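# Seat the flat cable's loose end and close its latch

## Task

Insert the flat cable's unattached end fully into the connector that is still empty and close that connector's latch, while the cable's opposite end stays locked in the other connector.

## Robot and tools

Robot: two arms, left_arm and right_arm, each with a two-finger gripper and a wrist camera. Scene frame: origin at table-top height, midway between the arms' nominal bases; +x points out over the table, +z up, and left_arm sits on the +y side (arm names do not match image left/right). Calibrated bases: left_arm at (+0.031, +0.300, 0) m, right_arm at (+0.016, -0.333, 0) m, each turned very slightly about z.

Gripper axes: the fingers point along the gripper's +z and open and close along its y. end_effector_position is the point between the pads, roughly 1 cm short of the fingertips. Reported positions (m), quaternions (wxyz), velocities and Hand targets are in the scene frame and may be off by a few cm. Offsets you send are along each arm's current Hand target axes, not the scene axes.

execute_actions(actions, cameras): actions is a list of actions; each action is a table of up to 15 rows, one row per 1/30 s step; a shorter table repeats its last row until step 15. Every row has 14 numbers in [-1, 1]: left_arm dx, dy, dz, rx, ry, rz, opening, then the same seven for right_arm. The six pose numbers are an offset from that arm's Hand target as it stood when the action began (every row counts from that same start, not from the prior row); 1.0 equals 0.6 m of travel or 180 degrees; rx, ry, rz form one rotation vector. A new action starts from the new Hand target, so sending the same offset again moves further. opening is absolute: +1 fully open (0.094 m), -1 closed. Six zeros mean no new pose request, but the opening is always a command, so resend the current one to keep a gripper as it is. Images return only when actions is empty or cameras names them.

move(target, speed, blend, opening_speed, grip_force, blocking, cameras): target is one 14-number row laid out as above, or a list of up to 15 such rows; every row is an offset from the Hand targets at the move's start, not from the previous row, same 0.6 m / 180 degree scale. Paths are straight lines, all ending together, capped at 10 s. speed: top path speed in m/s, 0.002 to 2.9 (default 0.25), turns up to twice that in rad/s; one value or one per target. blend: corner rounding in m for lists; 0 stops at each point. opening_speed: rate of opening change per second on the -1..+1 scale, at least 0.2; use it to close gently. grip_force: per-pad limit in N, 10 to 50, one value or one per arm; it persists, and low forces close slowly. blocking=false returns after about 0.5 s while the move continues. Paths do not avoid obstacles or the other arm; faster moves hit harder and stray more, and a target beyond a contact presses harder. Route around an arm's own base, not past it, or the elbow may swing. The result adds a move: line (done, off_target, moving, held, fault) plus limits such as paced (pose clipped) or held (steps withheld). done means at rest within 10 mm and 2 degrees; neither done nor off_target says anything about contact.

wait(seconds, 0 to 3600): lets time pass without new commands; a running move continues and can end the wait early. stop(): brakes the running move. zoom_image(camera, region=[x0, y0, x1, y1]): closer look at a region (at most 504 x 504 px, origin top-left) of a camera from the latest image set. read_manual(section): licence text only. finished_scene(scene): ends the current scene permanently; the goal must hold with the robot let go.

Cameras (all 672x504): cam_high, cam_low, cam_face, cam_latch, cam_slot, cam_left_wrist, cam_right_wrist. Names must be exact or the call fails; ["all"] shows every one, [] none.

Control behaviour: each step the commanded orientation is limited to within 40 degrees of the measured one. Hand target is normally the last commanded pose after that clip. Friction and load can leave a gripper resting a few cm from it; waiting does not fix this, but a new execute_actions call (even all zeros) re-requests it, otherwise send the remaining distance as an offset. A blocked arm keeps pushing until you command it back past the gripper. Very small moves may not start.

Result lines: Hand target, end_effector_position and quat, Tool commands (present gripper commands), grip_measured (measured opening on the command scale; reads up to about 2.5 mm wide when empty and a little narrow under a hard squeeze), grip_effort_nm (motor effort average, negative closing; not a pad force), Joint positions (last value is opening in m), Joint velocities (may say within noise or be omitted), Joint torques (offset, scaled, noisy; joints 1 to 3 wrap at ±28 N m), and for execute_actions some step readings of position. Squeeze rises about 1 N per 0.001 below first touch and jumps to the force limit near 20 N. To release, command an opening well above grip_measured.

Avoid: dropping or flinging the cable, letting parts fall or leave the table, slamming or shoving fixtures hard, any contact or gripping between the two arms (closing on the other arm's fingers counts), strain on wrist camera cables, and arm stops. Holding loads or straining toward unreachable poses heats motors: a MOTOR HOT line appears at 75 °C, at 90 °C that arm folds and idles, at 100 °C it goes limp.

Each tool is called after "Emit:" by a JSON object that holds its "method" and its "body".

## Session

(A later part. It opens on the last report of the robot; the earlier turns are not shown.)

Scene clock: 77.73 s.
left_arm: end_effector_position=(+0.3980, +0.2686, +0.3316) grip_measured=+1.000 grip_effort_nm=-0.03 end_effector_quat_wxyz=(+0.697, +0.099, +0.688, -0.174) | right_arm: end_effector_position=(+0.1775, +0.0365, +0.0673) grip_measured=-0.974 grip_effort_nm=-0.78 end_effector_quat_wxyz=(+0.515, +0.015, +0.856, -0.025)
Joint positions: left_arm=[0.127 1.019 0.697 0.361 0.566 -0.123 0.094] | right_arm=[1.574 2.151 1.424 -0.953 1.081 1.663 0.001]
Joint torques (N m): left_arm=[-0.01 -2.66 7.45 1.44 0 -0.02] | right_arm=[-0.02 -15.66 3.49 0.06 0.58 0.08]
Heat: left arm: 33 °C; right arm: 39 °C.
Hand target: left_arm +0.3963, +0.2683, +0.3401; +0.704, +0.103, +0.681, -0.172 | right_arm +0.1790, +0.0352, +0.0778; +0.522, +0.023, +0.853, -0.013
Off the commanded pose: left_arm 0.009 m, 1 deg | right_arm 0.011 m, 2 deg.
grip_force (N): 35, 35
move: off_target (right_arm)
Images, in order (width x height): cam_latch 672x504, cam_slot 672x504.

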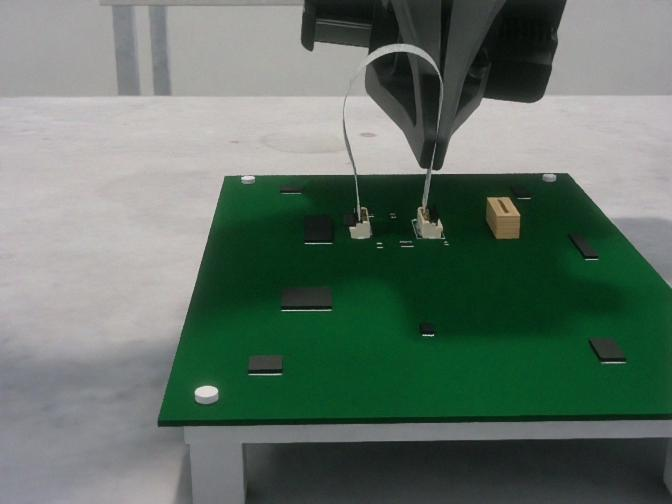

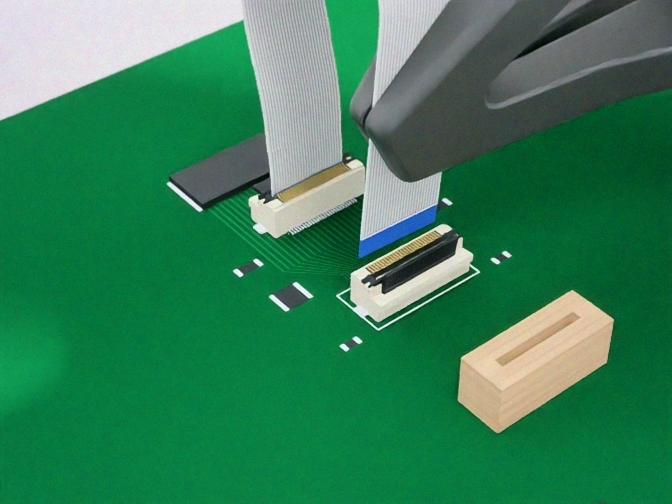

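Emit:
{"method": "move", "body": {"target": [0,0,0,0,0,0,1,0.0072,0.0045,0.0005,0,0,0,-1], "speed": 0.03, "cameras": ["cam_slot","cam_latch"]}}

Emit:
{"method": "zoom_image", "body": {"camera": "cam_slot", "region": [320, 170, 490, 320]}}

Emit:
{"method": "zoom_image", "body": {"camera": "cam_latch", "region": [370, 130, 490, 250]}}

Scene clock: 81.33 s.
left_arm: end_effector_position=(+0.3980, +0.2686, +0.3316) grip_measured=+1.000 grip_effort_nm=-0.04 end_effector_quat_wxyz=(+0.697, +0.099, +0.688, -0.174) | right_arm: end_effector_position=(+0.1775, +0.0365, +0.0673) grip_measured=-0.974 grip_effort_nm=-0.78 end_effector_quat_wxyz=(+0.515, +0.015, +0.856, -0.025)
Joint positions: left_arm=[0.127 1.019 0.697 0.361 0.566 -0.123 0.094] | right_arm=[1.574 2.151 1.424 -0.953 1.081 1.664 0.001]
Joint torques (N m): left_arm=[-0.05 -2.61 7.46 1.43 -0.01 -0.01] | right_arm=[0.27 -13.97 4.07 0.13 0.57 0.16]
Heat: left arm: 33 °C; right arm: 39 °C.
Hand target: left_arm +0.3963, +0.2683, +0.3401; +0.704, +0.103, +0.681, -0.172 | right_arm +0.1774, +0.0380, +0.0739; +0.522, +0.023, +0.853, -0.013
Off the commanded pose: left_arm 0.009 m, 1 deg | right_arm 0.007 m, 2 deg.
grip_force (N): 35, 35
move: done
Images, in order (width x height): cam_latch 672x504, cam_slot 672x504.

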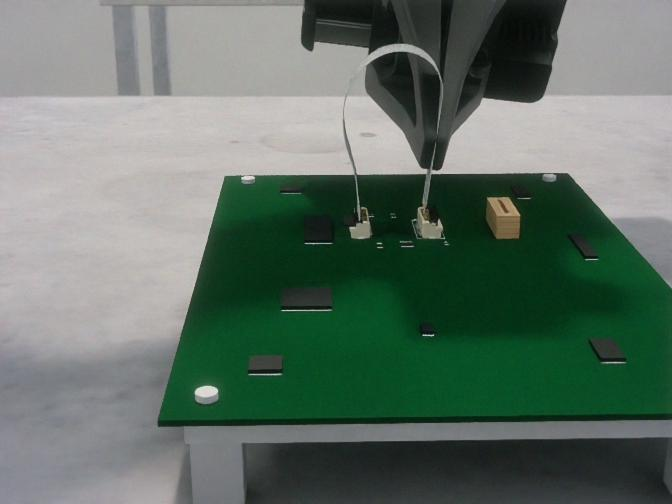

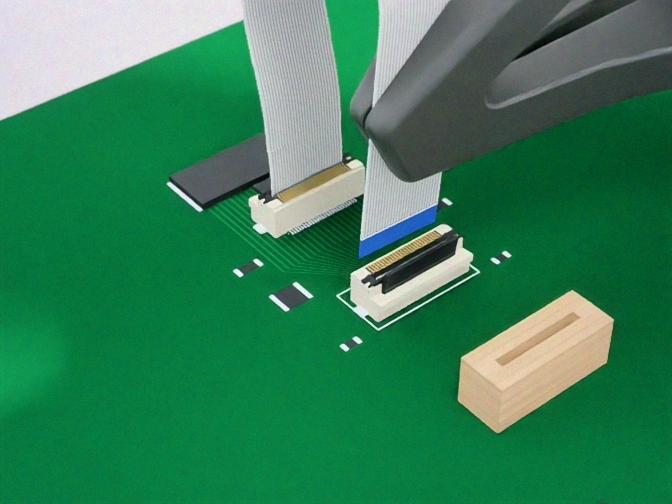

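Scaled by 2.965.

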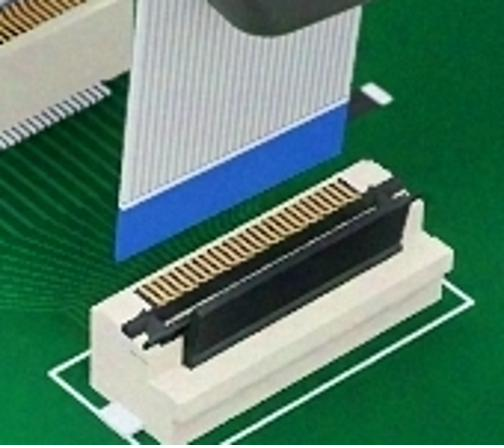

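Scaled by 4.200.

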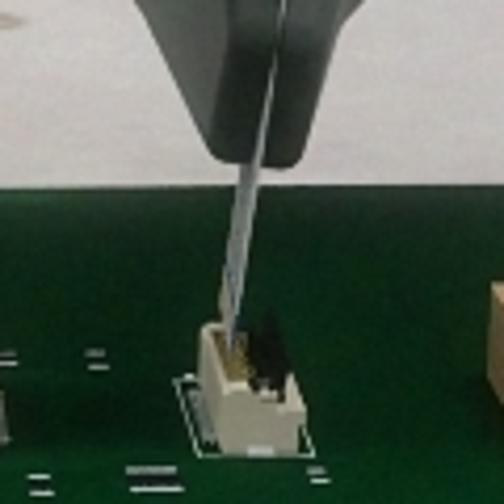

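No motion; more: z −5, y +1.5, x −1.

Emit:
{"method": "move", "body": {"target": [0,0,0,0,0,0,1,0.0082,0.004,0.0025,0,0,0,-1], "speed": 0.03, "cameras": ["cam_slot","cam_latch"]}}

Emit:
{"method": "zoom_image", "body": {"camera": "cam_slot", "region": [320, 170, 490, 320]}}

Emit:
{"method": "zoom_image", "body": {"camera": "cam_latch", "region": [370, 130, 490, 250]}}

Scene clock: 83.90 s.
left_arm: end_effector_position=(+0.3980, +0.2686, +0.3316) grip_measured=+1.000 grip_effort_nm=-0.03 end_effector_quat_wxyz=(+0.697, +0.099, +0.688, -0.174) | right_arm: end_effector_position=(+0.1775, +0.0370, +0.0672) grip_measured=-0.974 grip_effort_nm=-0.78 end_effector_quat_wxyz=(+0.516, +0.018, +0.856, -0.022)
Joint positions: left_arm=[0.127 1.019 0.697 0.361 0.566 -0.123 0.094] | right_arm=[1.574 2.151 1.424 -0.949 1.081 1.668 0.001]
Joint torques (N m): left_arm=[-0.05 -2.65 7.45 1.45 -0.02 -0.03] | right_arm=[0.53 -12.29 4.66 0.13 0.59 0.14]
Heat: left arm: 33 °C; right arm: 39 °C.
Hand target: left_arm +0.3963, +0.2683, +0.3401; +0.704, +0.103, +0.681, -0.172 | right_arm +0.1766, +0.0404, +0.0688; +0.522, +0.023, +0.853, -0.013
Off the commanded pose: left_arm 0.009 m, 1 deg | right_arm 0.004 m, 1 deg.
grip_force (N): 35, 35
move: done
Images, in order (width x height): cam_latch 672x504, cam_slot 672x504.

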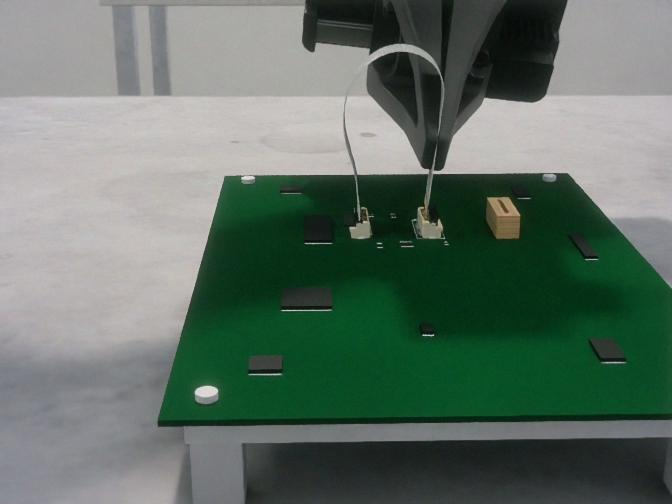

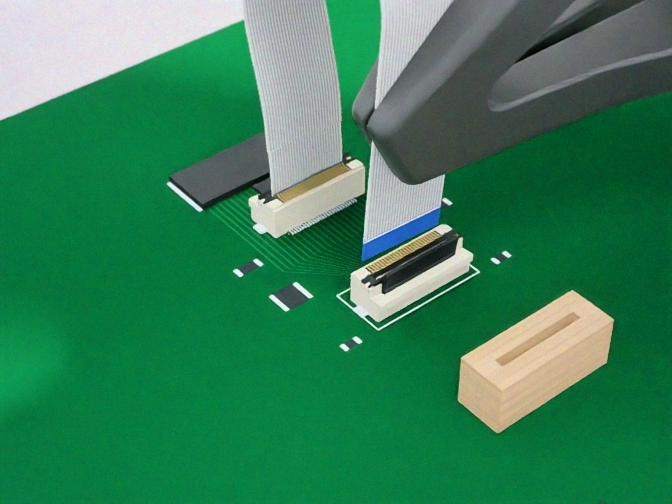

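Scaled by 2.965.

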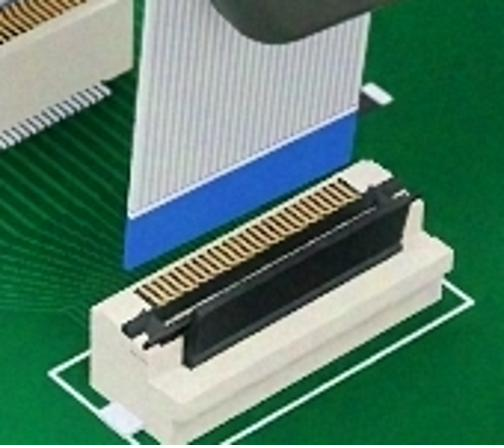

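Scaled by 4.200.

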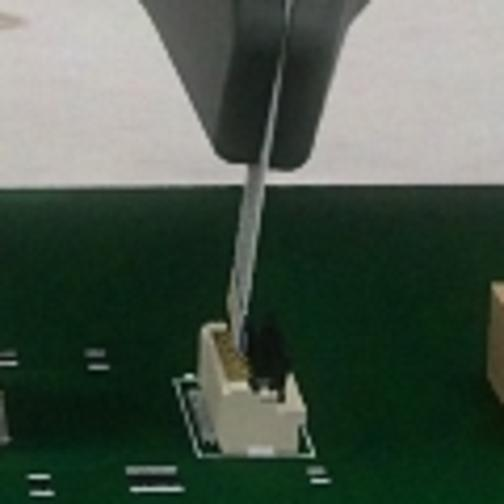

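Emit:
{"method": "move", "body": {"target": [0,0,0,0,0,0,1,0.0082,0.005,-0.0014,0,0,0,-1], "speed": 0.03, "cameras": ["cam_slot","cam_latch"]}}

Emit:
{"method": "zoom_image", "body": {"camera": "cam_slot", "region": [320, 170, 490, 320]}}

Emit:
{"method": "zoom_image", "body": {"camera": "cam_latch", "region": [370, 130, 490, 250]}}

Scene clock: 87.30 s.
left_arm: end_effector_position=(+0.3980, +0.2686, +0.3316) grip_measured=+1.000 grip_effort_nm=-0.03 end_effector_quat_wxyz=(+0.697, +0.099, +0.688, -0.174) | right_arm: end_effector_position=(+0.1759, +0.0378, +0.0671) grip_measured=-0.974 grip_effort_nm=-0.79 end_effector_quat_wxyz=(+0.516, +0.023, +0.856, -0.017)
Joint positions: left_arm=[0.127 1.019 0.697 0.361 0.566 -0.123 0.094] | right_arm=[1.578 2.151 1.424 -0.948 1.081 1.682 0.001]
Joint torques (N m): left_arm=[-0.05 -2.66 7.41 1.43 -0.01 -0.02] | right_arm=[0.87 -10.44 5.64 0.03 0.59 0.15]
Heat: left arm: 33 °C; right arm: 38 °C.
Hand target: left_arm +0.3963, +0.2683, +0.3401; +0.704, +0.103, +0.681, -0.172 | right_arm +0.1738, +0.0436, +0.0648; +0.522, +0.023, +0.853, -0.013
Off the commanded pose: left_arm 0.009 m, 1 deg | right_arm 0.007 m, 1 deg.
grip_force (N): 35, 35
move: done
Images, in order (width x height): cam_latch 672x504, cam_slot 672x504.

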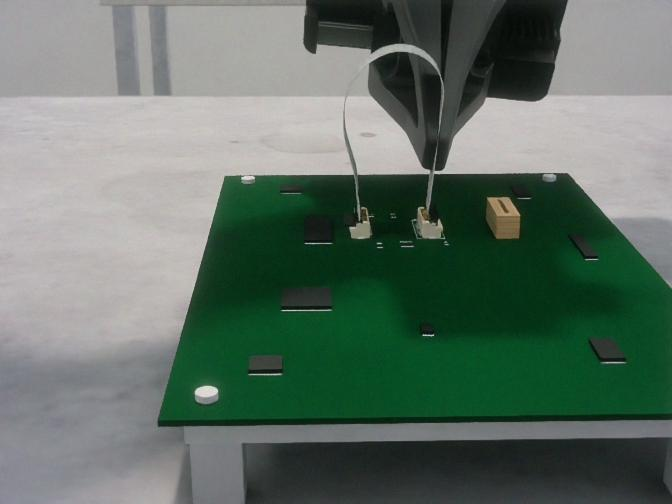

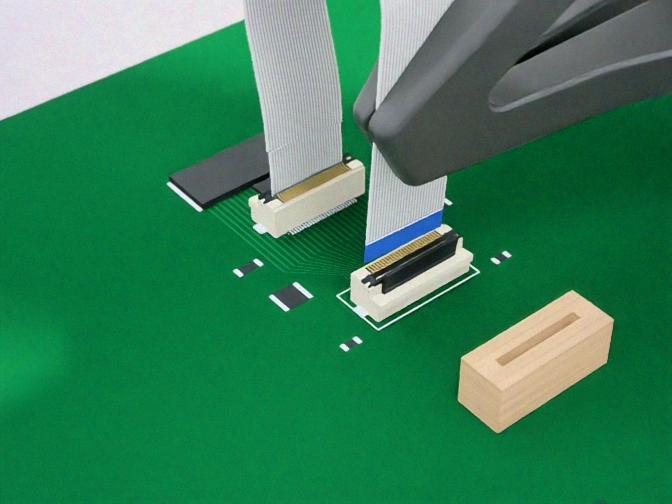

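Scaled by 2.965.

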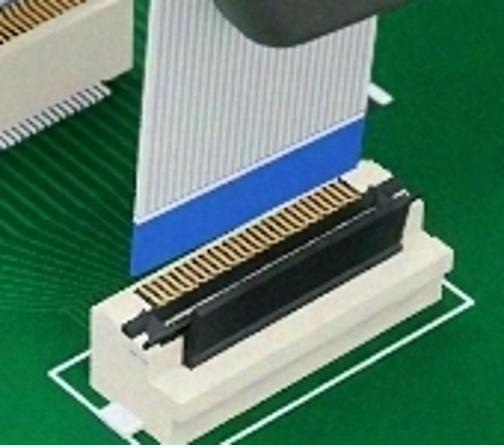

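Scaled by 4.200.

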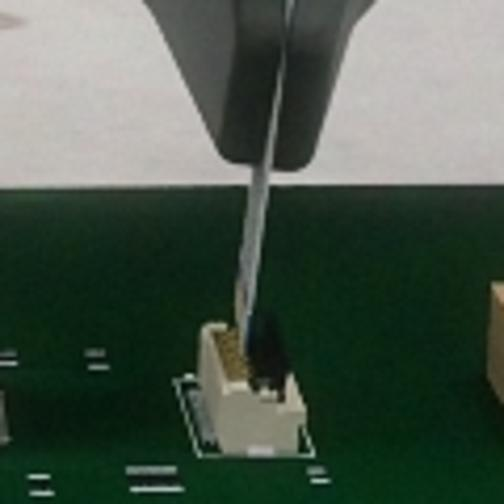

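Emit:
{"method": "move", "body": {"target": [0,0,0,0,0,0,1,-0.003,0.001,-0.005,-0.0247,0,-0.0126,-1], "speed": 0.03, "cameras": ["cam_slot","cam_latch"]}}

Emit:
{"method": "zoom_image", "body": {"camera": "cam_slot", "region": [320, 170, 490, 320]}}

Emit:
{"method": "zoom_image", "body": {"camera": "cam_latch", "region": [370, 130, 490, 250]}}

Scene clock: 106.70 s.
left_arm: end_effector_position=(+0.3980, +0.2686, +0.3316) grip_measured=+1.000 grip_effort_nm=-0.03 end_effector_quat_wxyz=(+0.697, +0.099, +0.688, -0.174) | right_arm: end_effector_position=(+0.1750, +0.0451, +0.0587) grip_measured=-0.974 grip_effort_nm=-0.78 end_effector_quat_wxyz=(+0.524, -0.015, +0.851, -0.003)
Joint positions: left_arm=[0.127 1.019 0.697 0.361 0.566 -0.123 0.094] | right_arm=[1.586 2.13 1.338 -0.761 1.104 1.529 0.001]
Joint torques (N m): left_arm=[-0.02 -2.59 7.42 1.44 -0.01 -0.01] | right_arm=[0.79 -16.23 3.07 0.33 0.43 -0.09]
Heat: left arm: 33 °C; right arm: 36 °C.
Hand target: left_arm +0.3963, +0.2683, +0.3401; +0.704, +0.103, +0.681, -0.172 | right_arm +0.1721, +0.0442, +0.0679; +0.522, -0.014, +0.853, +0.009
Off the commanded pose: left_arm 0.009 m, 1 deg | right_arm 0.010 m, 1 deg.
grip_force (N): 35, 35
move: done
Images, in order (width x height): cam_latch 672x504, cam_slot 672x504.

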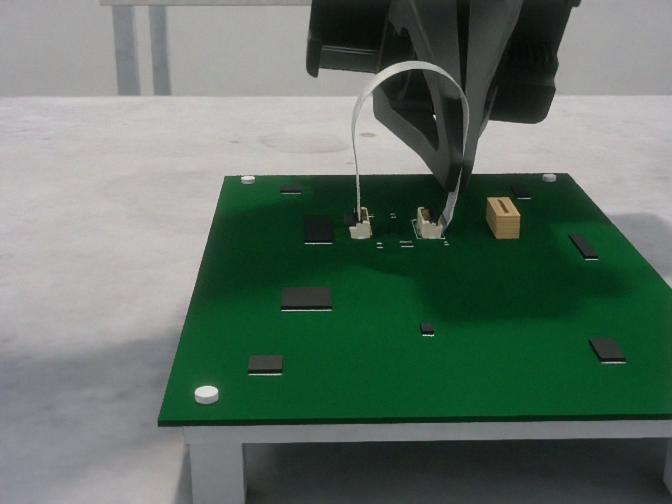

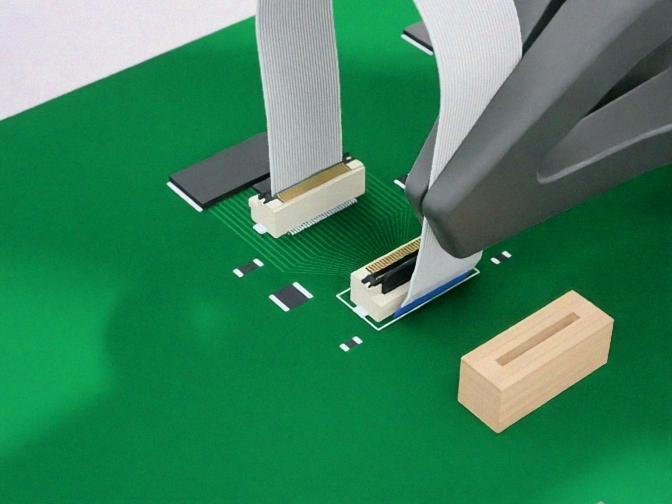

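Scaled by 2.965.

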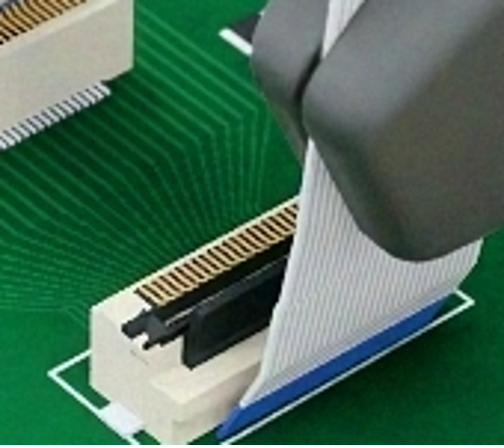

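Scaled by 4.200.

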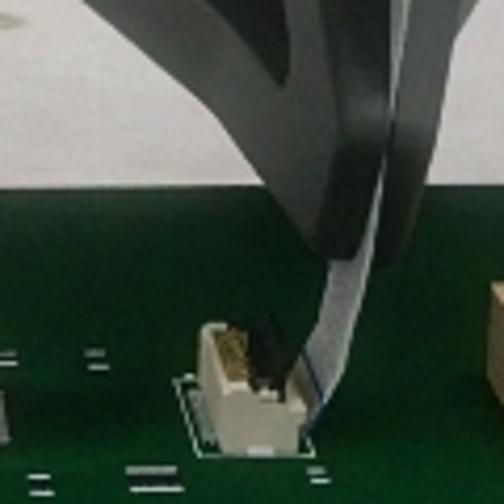

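Emit:
{"method": "move", "body": {"target": [0,0,0,0,0,0,1,-0.033,-0.006,-0.017,0,0,0,-1], "speed": 0.03, "cameras": ["cam_slot","cam_latch"]}}

Emit:
{"method": "zoom_image", "body": {"camera": "cam_slot", "region": [320, 170, 490, 320]}}

Emit:
{"method": "zoom_image", "body": {"camera": "cam_latch", "region": [370, 130, 490, 250]}}

Scene clock: 111.07 s.
left_arm: end_effector_position=(+0.3980, +0.2686, +0.3316) grip_measured=+1.000 grip_effort_nm=-0.03 end_effector_quat_wxyz=(+0.697, +0.099, +0.688, -0.174) | right_arm: end_effector_position=(+0.1734, +0.0404, +0.0717) grip_measured=-0.974 grip_effort_nm=-0.79 end_effector_quat_wxyz=(+0.516, -0.017, +0.856, -0.004)
Joint positions: left_arm=[0.127 1.019 0.697 0.361 0.566 -0.123 0.094] | right_arm=[1.586 2.085 1.338 -0.807 1.084 1.524 0.001]
Joint torques (N m): left_arm=[-0.02 -2.59 7.41 1.43 -0.01 -0.01] | right_arm=[0.69 -16.59 4.3 0.11 0.56 -0.06]
Heat: left arm: 33 °C; right arm: 36 °C.
Hand target: left_arm +0.3963, +0.2683, +0.3401; +0.704, +0.103, +0.681, -0.172 | right_arm +0.1721, +0.0406, +0.0901; +0.522, -0.014, +0.853, +0.009
Off the commanded pose: left_arm 0.009 m, 1 deg | right_arm 0.018 m, 2 deg.
grip_force (N): 35, 35
move: off_target (right_arm)
Images, in order (width x height): cam_latch 672x504, cam_slot 672x504.

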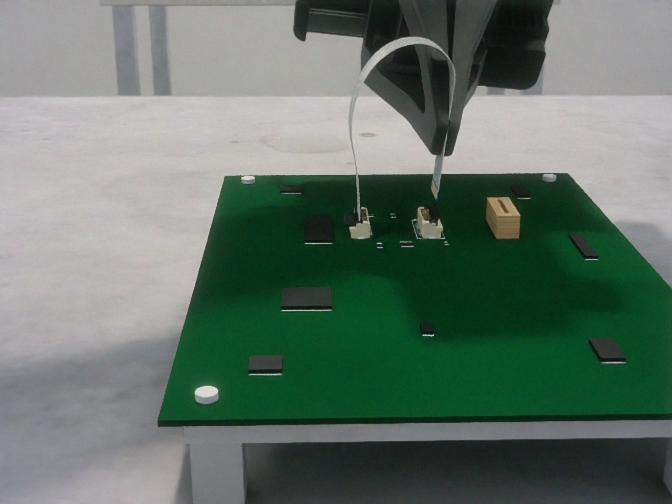

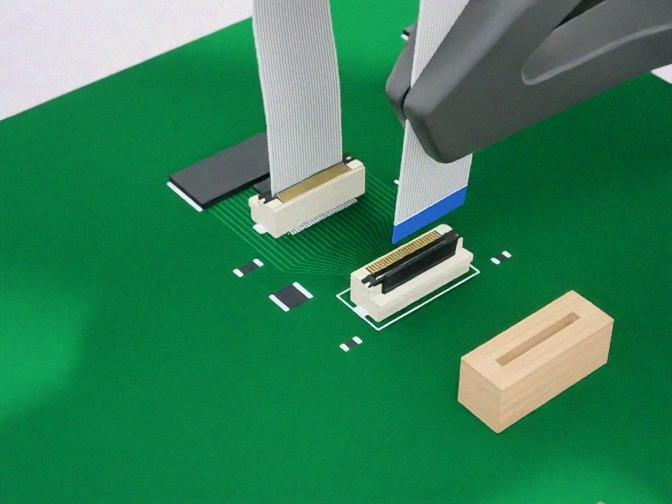

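Scaled by 2.965.

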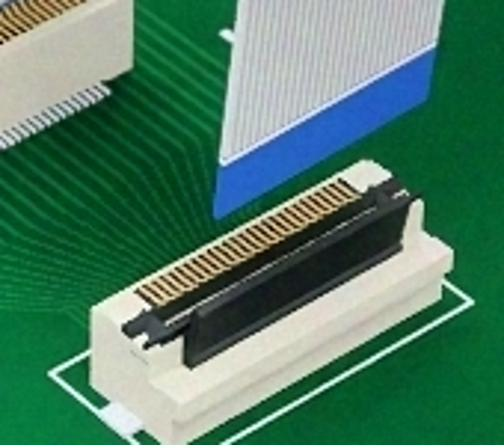

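Scaled by 4.200.

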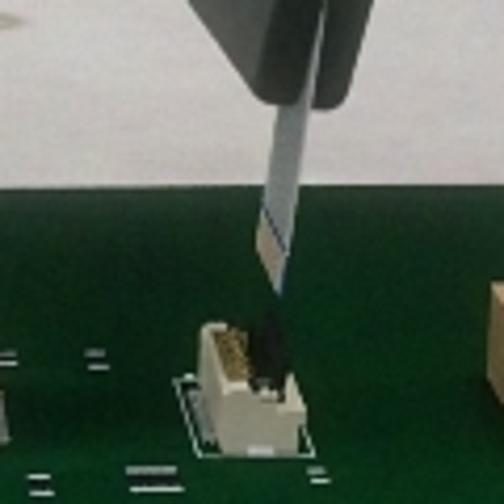

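Emit:
{"method": "move", "body": {"target": [0,0,0,0,0,0,1,0.0167,-0.0067,0.0113,0,0,0,-1], "speed": 0.03, "cameras": ["cam_slot","cam_latch"]}}

Emit:
{"method": "zoom_image", "body": {"camera": "cam_slot", "region": [320, 170, 490, 320]}}

Emit:
{"method": "zoom_image", "body": {"camera": "cam_latch", "region": [370, 130, 490, 250]}}

Scene clock: 119.87 s.
left_arm: end_effector_position=(+0.3980, +0.2686, +0.3316) grip_measured=+1.000 grip_effort_nm=-0.03 end_effector_quat_wxyz=(+0.697, +0.099, +0.688, -0.174) | right_arm: end_effector_position=(+0.1734, +0.0371, +0.0650) grip_measured=-0.974 grip_effort_nm=-0.79 end_effector_quat_wxyz=(+0.516, -0.019, +0.856, -0.004)
Joint positions: left_arm=[0.127 1.019 0.697 0.361 0.566 -0.123 0.094] | right_arm=[1.586 2.085 1.307 -0.774 1.084 1.518 0.001]
Joint torques (N m): left_arm=[-0.05 -2.59 7.45 1.43 -0.01 -0.02] | right_arm=[0.29 -15.82 3.44 0.34 0.59 -0.09]
Heat: left arm: 34 °C; right arm: 38 °C.
Hand target: left_arm +0.3963, +0.2683, +0.3401; +0.704, +0.103, +0.681, -0.172 | right_arm +0.1737, +0.0367, +0.0781; +0.522, -0.014, +0.853, +0.009
Off the commanded pose: left_arm 0.009 m, 1 deg | right_arm 0.013 m, 2 deg.
grip_force (N): 35, 35
move: off_target (right_arm)
Images, in order (width x height): cam_latch 672x504, cam_slot 672x504.

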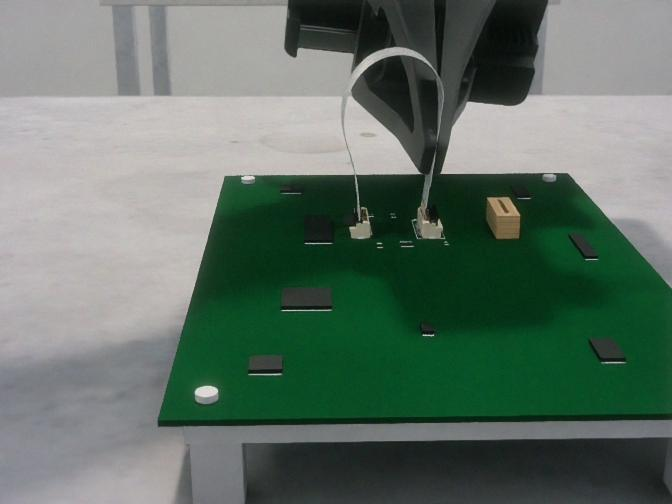

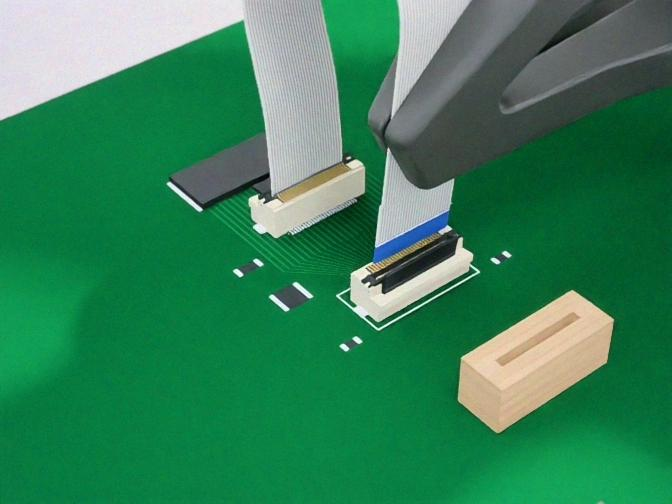

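Scaled by 2.965.

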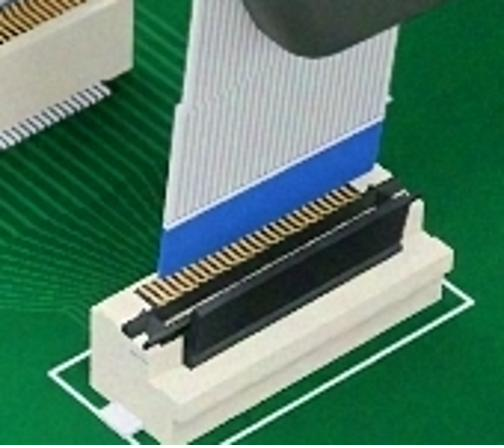

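Scaled by 4.200.

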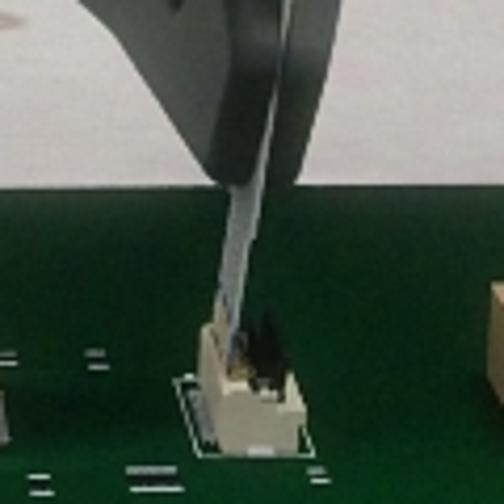

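Emit:
{"method": "move", "body": {"target": [0,0,0,0,0,0,1,0.0034,0.005,0.0045,0,0,0,-1], "speed": 0.03}}

Emit:
{"method": "move", "body": {"target": [0,0,0,0,0,0,1,0.0034,0.003,0.0045,0,0,0,-1], "speed": 0.03, "cameras": ["cam_slot","cam_latch"]}}

Emit:
{"method": "zoom_image", "body": {"camera": "cam_slot", "region": [320, 170, 490, 320]}}

Emit:
{"method": "zoom_image", "body": {"camera": "cam_latch", "region": [370, 130, 490, 250]}}

Scene clock: 125.00 s.
left_arm: end_effector_position=(+0.3980, +0.2686, +0.3316) grip_measured=+1.000 grip_effort_nm=-0.03 end_effector_quat_wxyz=(+0.697, +0.099, +0.688, -0.174) | right_arm: end_effector_position=(+0.1734, +0.0390, +0.0651) grip_measured=-0.974 grip_effort_nm=-0.79 end_effector_quat_wxyz=(+0.516, -0.019, +0.856, -0.001)
Joint positions: left_arm=[0.127 1.019 0.697 0.361 0.566 -0.123 0.094] | right_arm=[1.586 2.085 1.307 -0.762 1.084 1.51 0.001]
Joint torques (N m): left_arm=[-0.02 -2.62 7.45 1.43 -0.01 -0.02] | right_arm=[-0.01 -14.56 3.85 0.4 0.57 0]
Heat: left arm: 34 °C; right arm: 39 °C.
Hand target: left_arm +0.3963, +0.2683, +0.3401; +0.704, +0.103, +0.681, -0.172 | right_arm +0.1751, +0.0397, +0.0751; +0.522, -0.014, +0.853, +0.009
Off the commanded pose: left_arm 0.009 m, 1 deg | right_arm 0.010 m, 2 deg.
grip_force (N): 35, 35
move: done

Scene clock: 125.67 s.
left_arm: end_effector_position=(+0.3980, +0.2686, +0.3316) grip_measured=+1.000 grip_effort_nm=-0.03 end_effector_quat_wxyz=(+0.697, +0.099, +0.688, -0.174) | right_arm: end_effector_position=(+0.1734, +0.0412, +0.0652) grip_measured=-0.974 grip_effort_nm=-0.79 end_effector_quat_wxyz=(+0.516, -0.019, +0.856, +0.003)
Joint positions: left_arm=[0.127 1.019 0.697 0.361 0.566 -0.123 0.094] | right_arm=[1.586 2.085 1.307 -0.747 1.084 1.501 0.001]
Joint torques (N m): left_arm=[-0.03 -2.61 7.43 1.43 -0.02 -0.01] | right_arm=[-0.51 -13.56 3.96 0.46 0.57 -0.07]
Heat: left arm: 34 °C; right arm: 39 °C.
Hand target: left_arm +0.3963, +0.2683, +0.3401; +0.704, +0.103, +0.681, -0.172 | right_arm +0.1765, +0.0416, +0.0721; +0.522, -0.014, +0.853, +0.009
Off the commanded pose: left_arm 0.009 m, 1 deg | right_arm 0.008 m, 1 deg.
grip_force (N): 35, 35
move: done
Images, in order (width x height): cam_latch 672x504, cam_slot 672x504.

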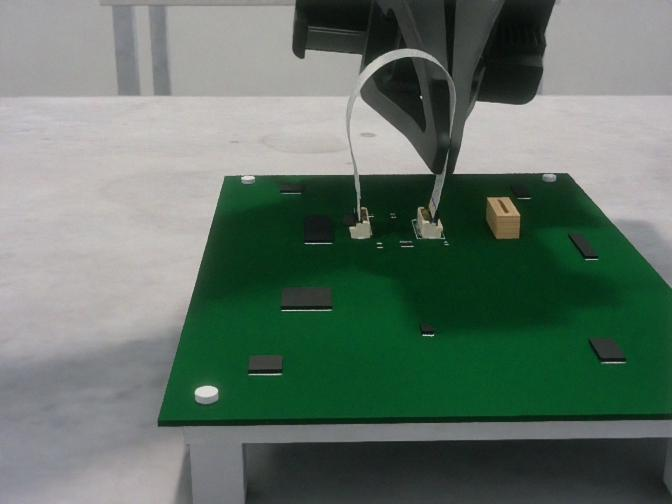

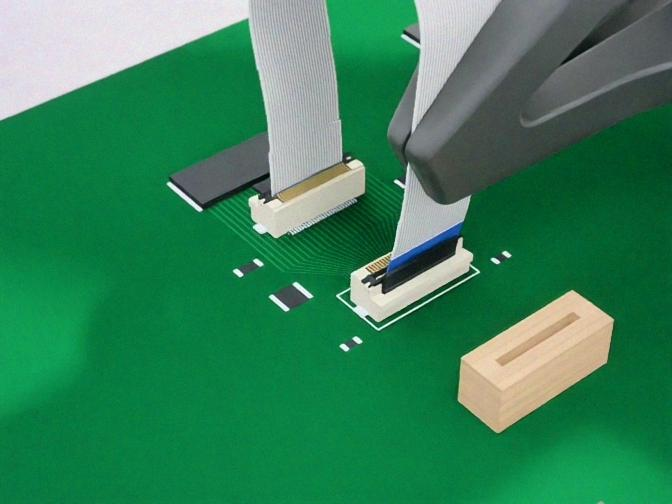

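Scaled by 2.965.

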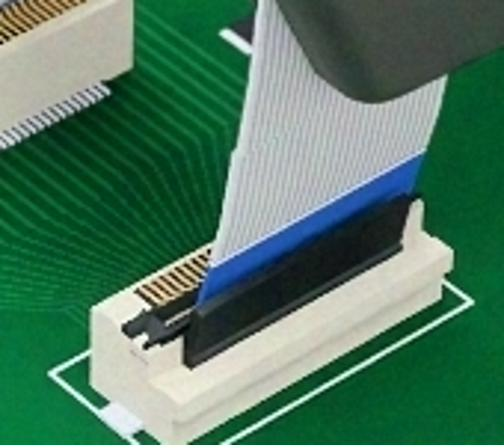

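Scaled by 4.200.

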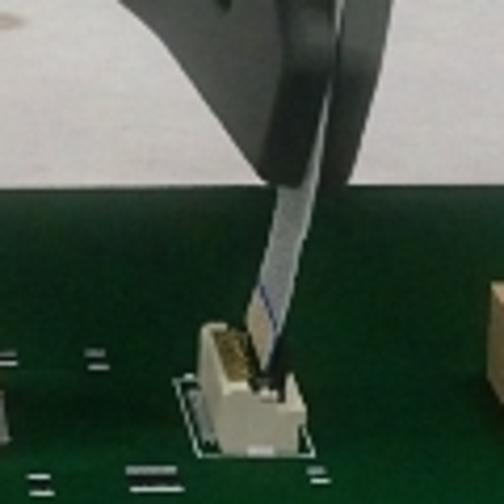

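Emit:
{"method": "move", "body": {"target": [0,0,0,0,0,0,1,-0.0021,-0.003,0.0038,0,0,0,-1], "speed": 0.03, "cameras": ["cam_slot","cam_latch"]}}

Emit:
{"method": "zoom_image", "body": {"camera": "cam_slot", "region": [320, 170, 490, 320]}}

Emit:
{"method": "zoom_image", "body": {"camera": "cam_latch", "region": [370, 130, 490, 250]}}

Scene clock: 130.30 s.
left_arm: end_effector_position=(+0.3980, +0.2686, +0.3316) grip_measured=+1.000 grip_effort_nm=-0.03 end_effector_quat_wxyz=(+0.697, +0.099, +0.688, -0.174) | right_arm: end_effector_position=(+0.1754, +0.0425, +0.0651) grip_measured=-0.974 grip_effort_nm=-0.78 end_effector_quat_wxyz=(+0.516, -0.020, +0.856, +0.004)
Joint positions: left_arm=[0.127 1.019 0.697 0.361 0.566 -0.123 0.094] | right_arm=[1.58 2.085 1.307 -0.733 1.083 1.486 0.001]
Joint torques (N m): left_arm=[-0.05 -2.62 7.38 1.43 -0.01 -0.02] | right_arm=[-0.53 -14.57 3.14 0.52 0.56 -0.04]
Heat: left arm: 34 °C; right arm: 39 °C.
Hand target: left_arm +0.3963, +0.2683, +0.3401; +0.704, +0.103, +0.681, -0.172 | right_arm +0.1792, +0.0399, +0.0721; +0.522, -0.014, +0.853, +0.009
Off the commanded pose: left_arm 0.009 m, 1 deg | right_arm 0.008 m, 1 deg.
grip_force (N): 35, 35
move: done
Images, in order (width x height): cam_latch 672x504, cam_slot 672x504.

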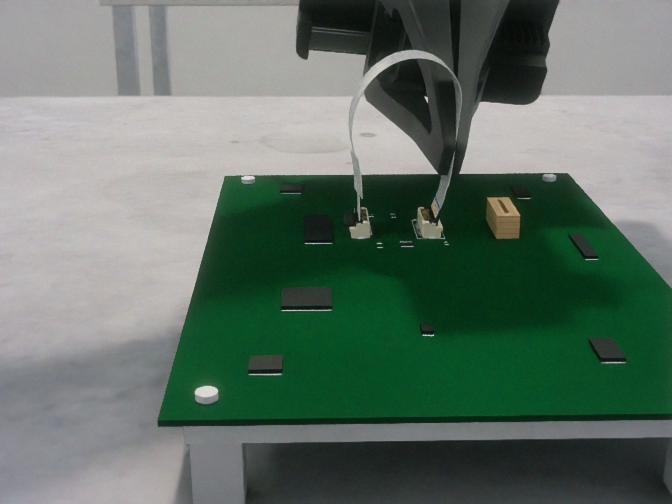

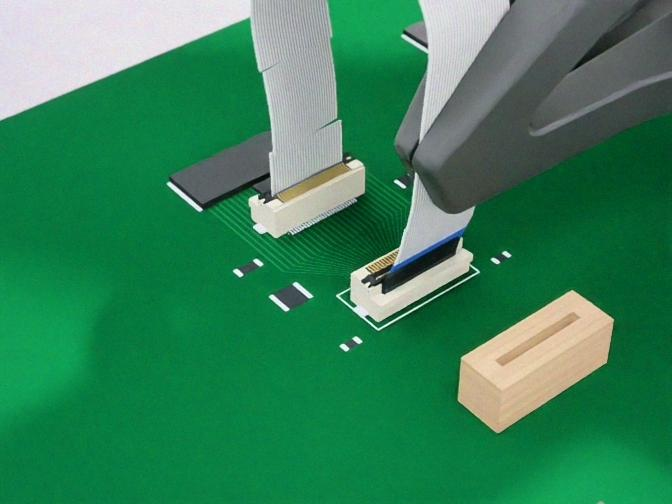

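Scaled by 2.965.

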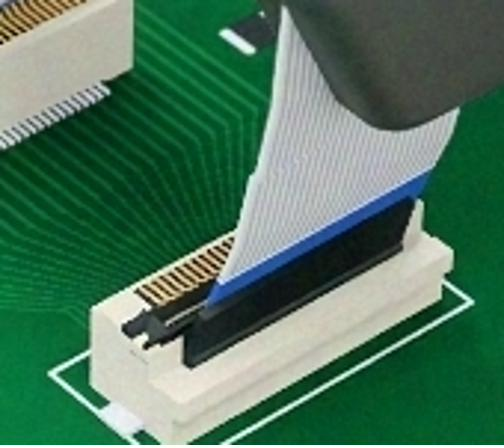

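Scaled by 4.200.

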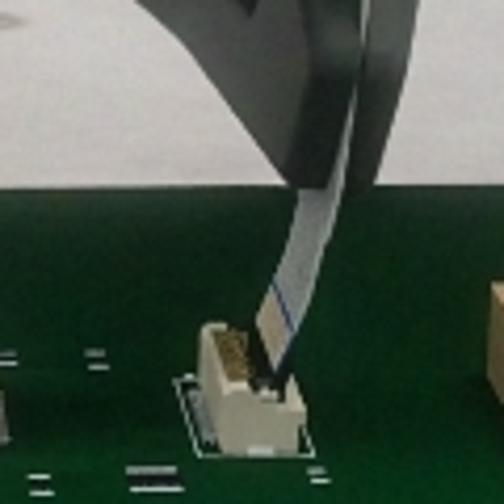

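Emit:
{"method": "move", "body": {"target": [0,0,0,0,0,0,1,-0.0134,-0.005,-0.0068,0,0,0,-1], "speed": 0.03, "cameras": ["cam_slot","cam_latch"]}}

Emit:
{"method": "zoom_image", "body": {"camera": "cam_slot", "region": [320, 170, 490, 320]}}

Emit:
{"method": "zoom_image", "body": {"camera": "cam_latch", "region": [370, 130, 490, 250]}}

Scene clock: 136.37 s.
left_arm: end_effector_position=(+0.3980, +0.2686, +0.3316) grip_measured=+1.000 grip_effort_nm=-0.03 end_effector_quat_wxyz=(+0.697, +0.099, +0.688, -0.174) | right_arm: end_effector_position=(+0.1753, +0.0410, +0.0651) grip_measured=-0.974 grip_effort_nm=-0.79 end_effector_quat_wxyz=(+0.515, -0.021, +0.857, +0.002)
Joint positions: left_arm=[0.127 1.019 0.697 0.361 0.566 -0.123 0.094] | right_arm=[1.58 2.08 1.301 -0.732 1.082 1.484 0.001]
Joint torques (N m): left_arm=[-0.03 -2.62 7.42 1.43 -0.01 -0.03] | right_arm=[-0.69 -16.61 3.4 0.28 0.57 -0.08]
Heat: left arm: 34 °C; right arm: 39 °C.
Hand target: left_arm +0.3963, +0.2683, +0.3401; +0.704, +0.103, +0.681, -0.172 | right_arm +0.1793, +0.0368, +0.0811; +0.522, -0.014, +0.853, +0.009
Off the commanded pose: left_arm 0.009 m, 1 deg | right_arm 0.017 m, 1 deg.
grip_force (N): 35, 35
move: off_target (right_arm)
Images, in order (width x height): cam_latch 672x504, cam_slot 672x504.

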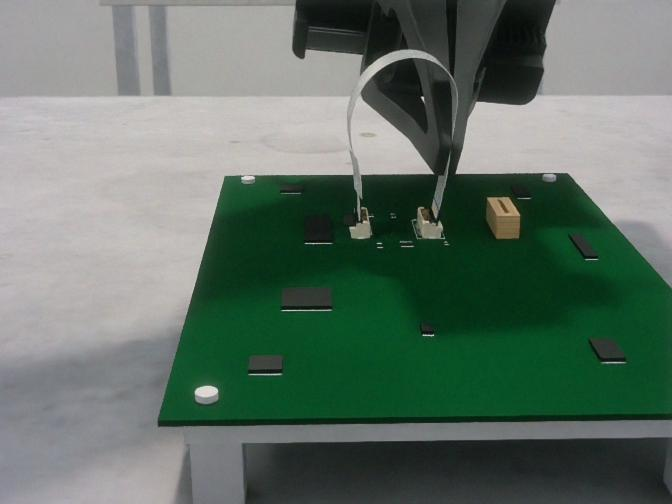

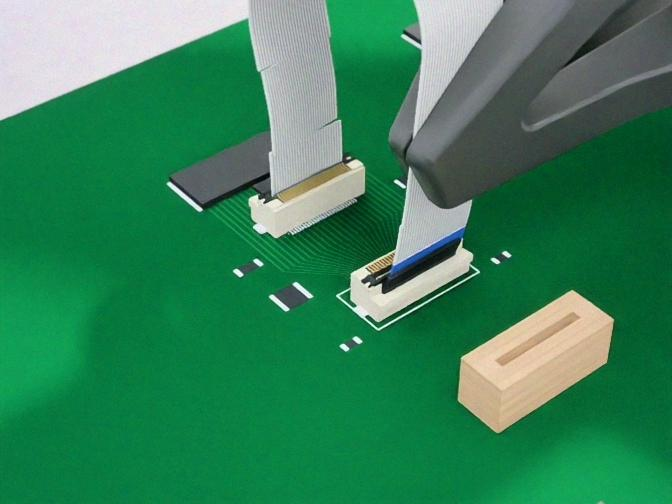

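Scaled by 2.965.

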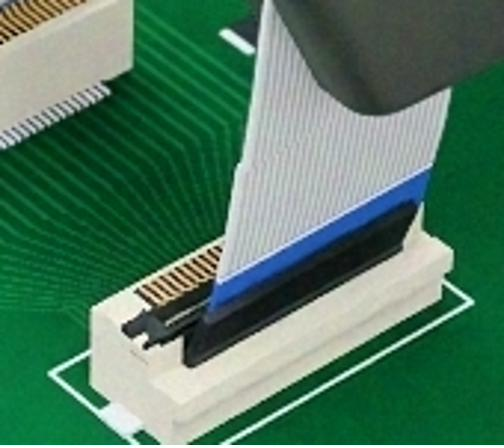

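Scaled by 4.200.

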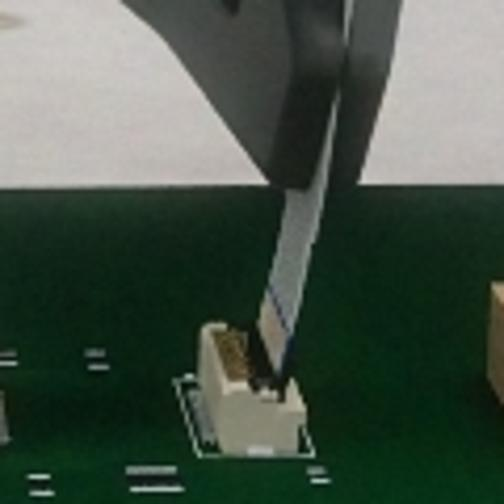

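Emit:
{"method": "move", "body": {"target": [0,0,0,0,0,0,1,-0.010,-0.006,-0.0023,0,0,0,-1], "speed": 0.03, "cameras": ["cam_slot","cam_latch"]}}

Emit:
{"method": "zoom_image", "body": {"camera": "cam_slot", "region": [320, 170, 490, 320]}}

Emit:
{"method": "zoom_image", "body": {"camera": "cam_latch", "region": [370, 130, 490, 250]}}

Scene clock: 140.80 s.
left_arm: end_effector_position=(+0.3980, +0.2686, +0.3316) grip_measured=+1.000 grip_effort_nm=-0.03 end_effector_quat_wxyz=(+0.697, +0.099, +0.688, -0.174) | right_arm: end_effector_position=(+0.1768, +0.0386, +0.0714) grip_measured=-0.974 grip_effort_nm=-0.78 end_effector_quat_wxyz=(+0.514, -0.019, +0.857, +0.005)
Joint positions: left_arm=[0.127 1.019 0.697 0.361 0.566 -0.123 0.094] | right_arm=[1.576 2.054 1.291 -0.734 1.079 1.475 0.001]
Joint torques (N m): left_arm=[-0.05 -2.63 7.41 1.45 -0.02 -0.01] | right_arm=[-0.77 -16.27 3.34 0.27 0.62 -0.08]
Heat: left arm: 34 °C; right arm: 39 °C.
Hand target: left_arm +0.3963, +0.2683, +0.3401; +0.704, +0.103, +0.681, -0.172 | right_arm +0.1809, +0.0333, +0.0871; +0.522, -0.014, +0.853, +0.009
Off the commanded pose: left_arm 0.009 m, 1 deg | right_arm 0.017 m, 1 deg.
grip_force (N): 35, 35
move: off_target (right_arm)
Images, in order (width x height): cam_latch 672x504, cam_slot 672x504.

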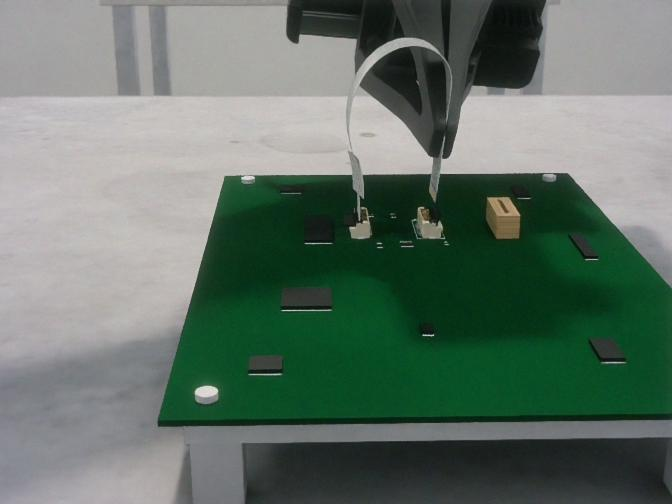

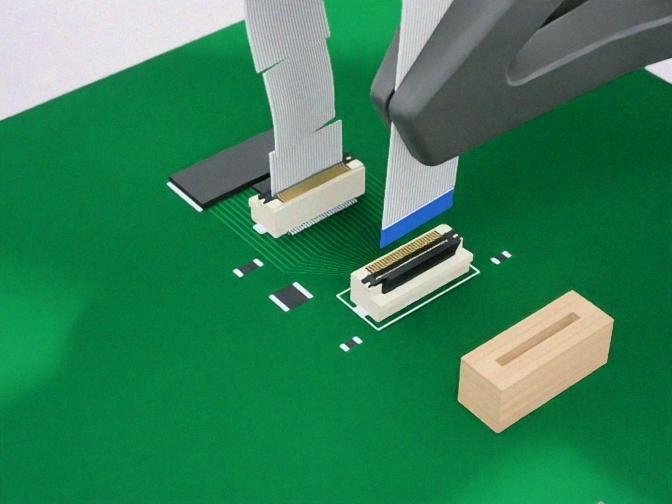

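Scaled by 2.965.

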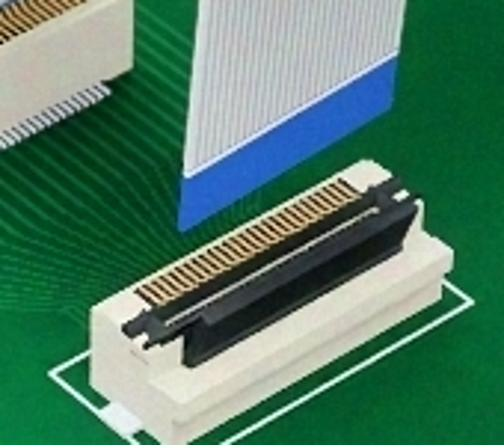

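Scaled by 4.200.

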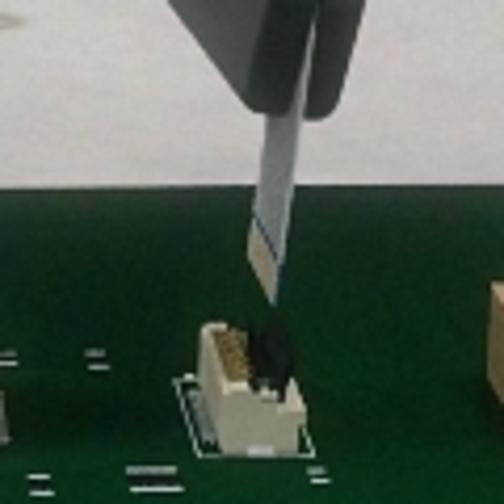

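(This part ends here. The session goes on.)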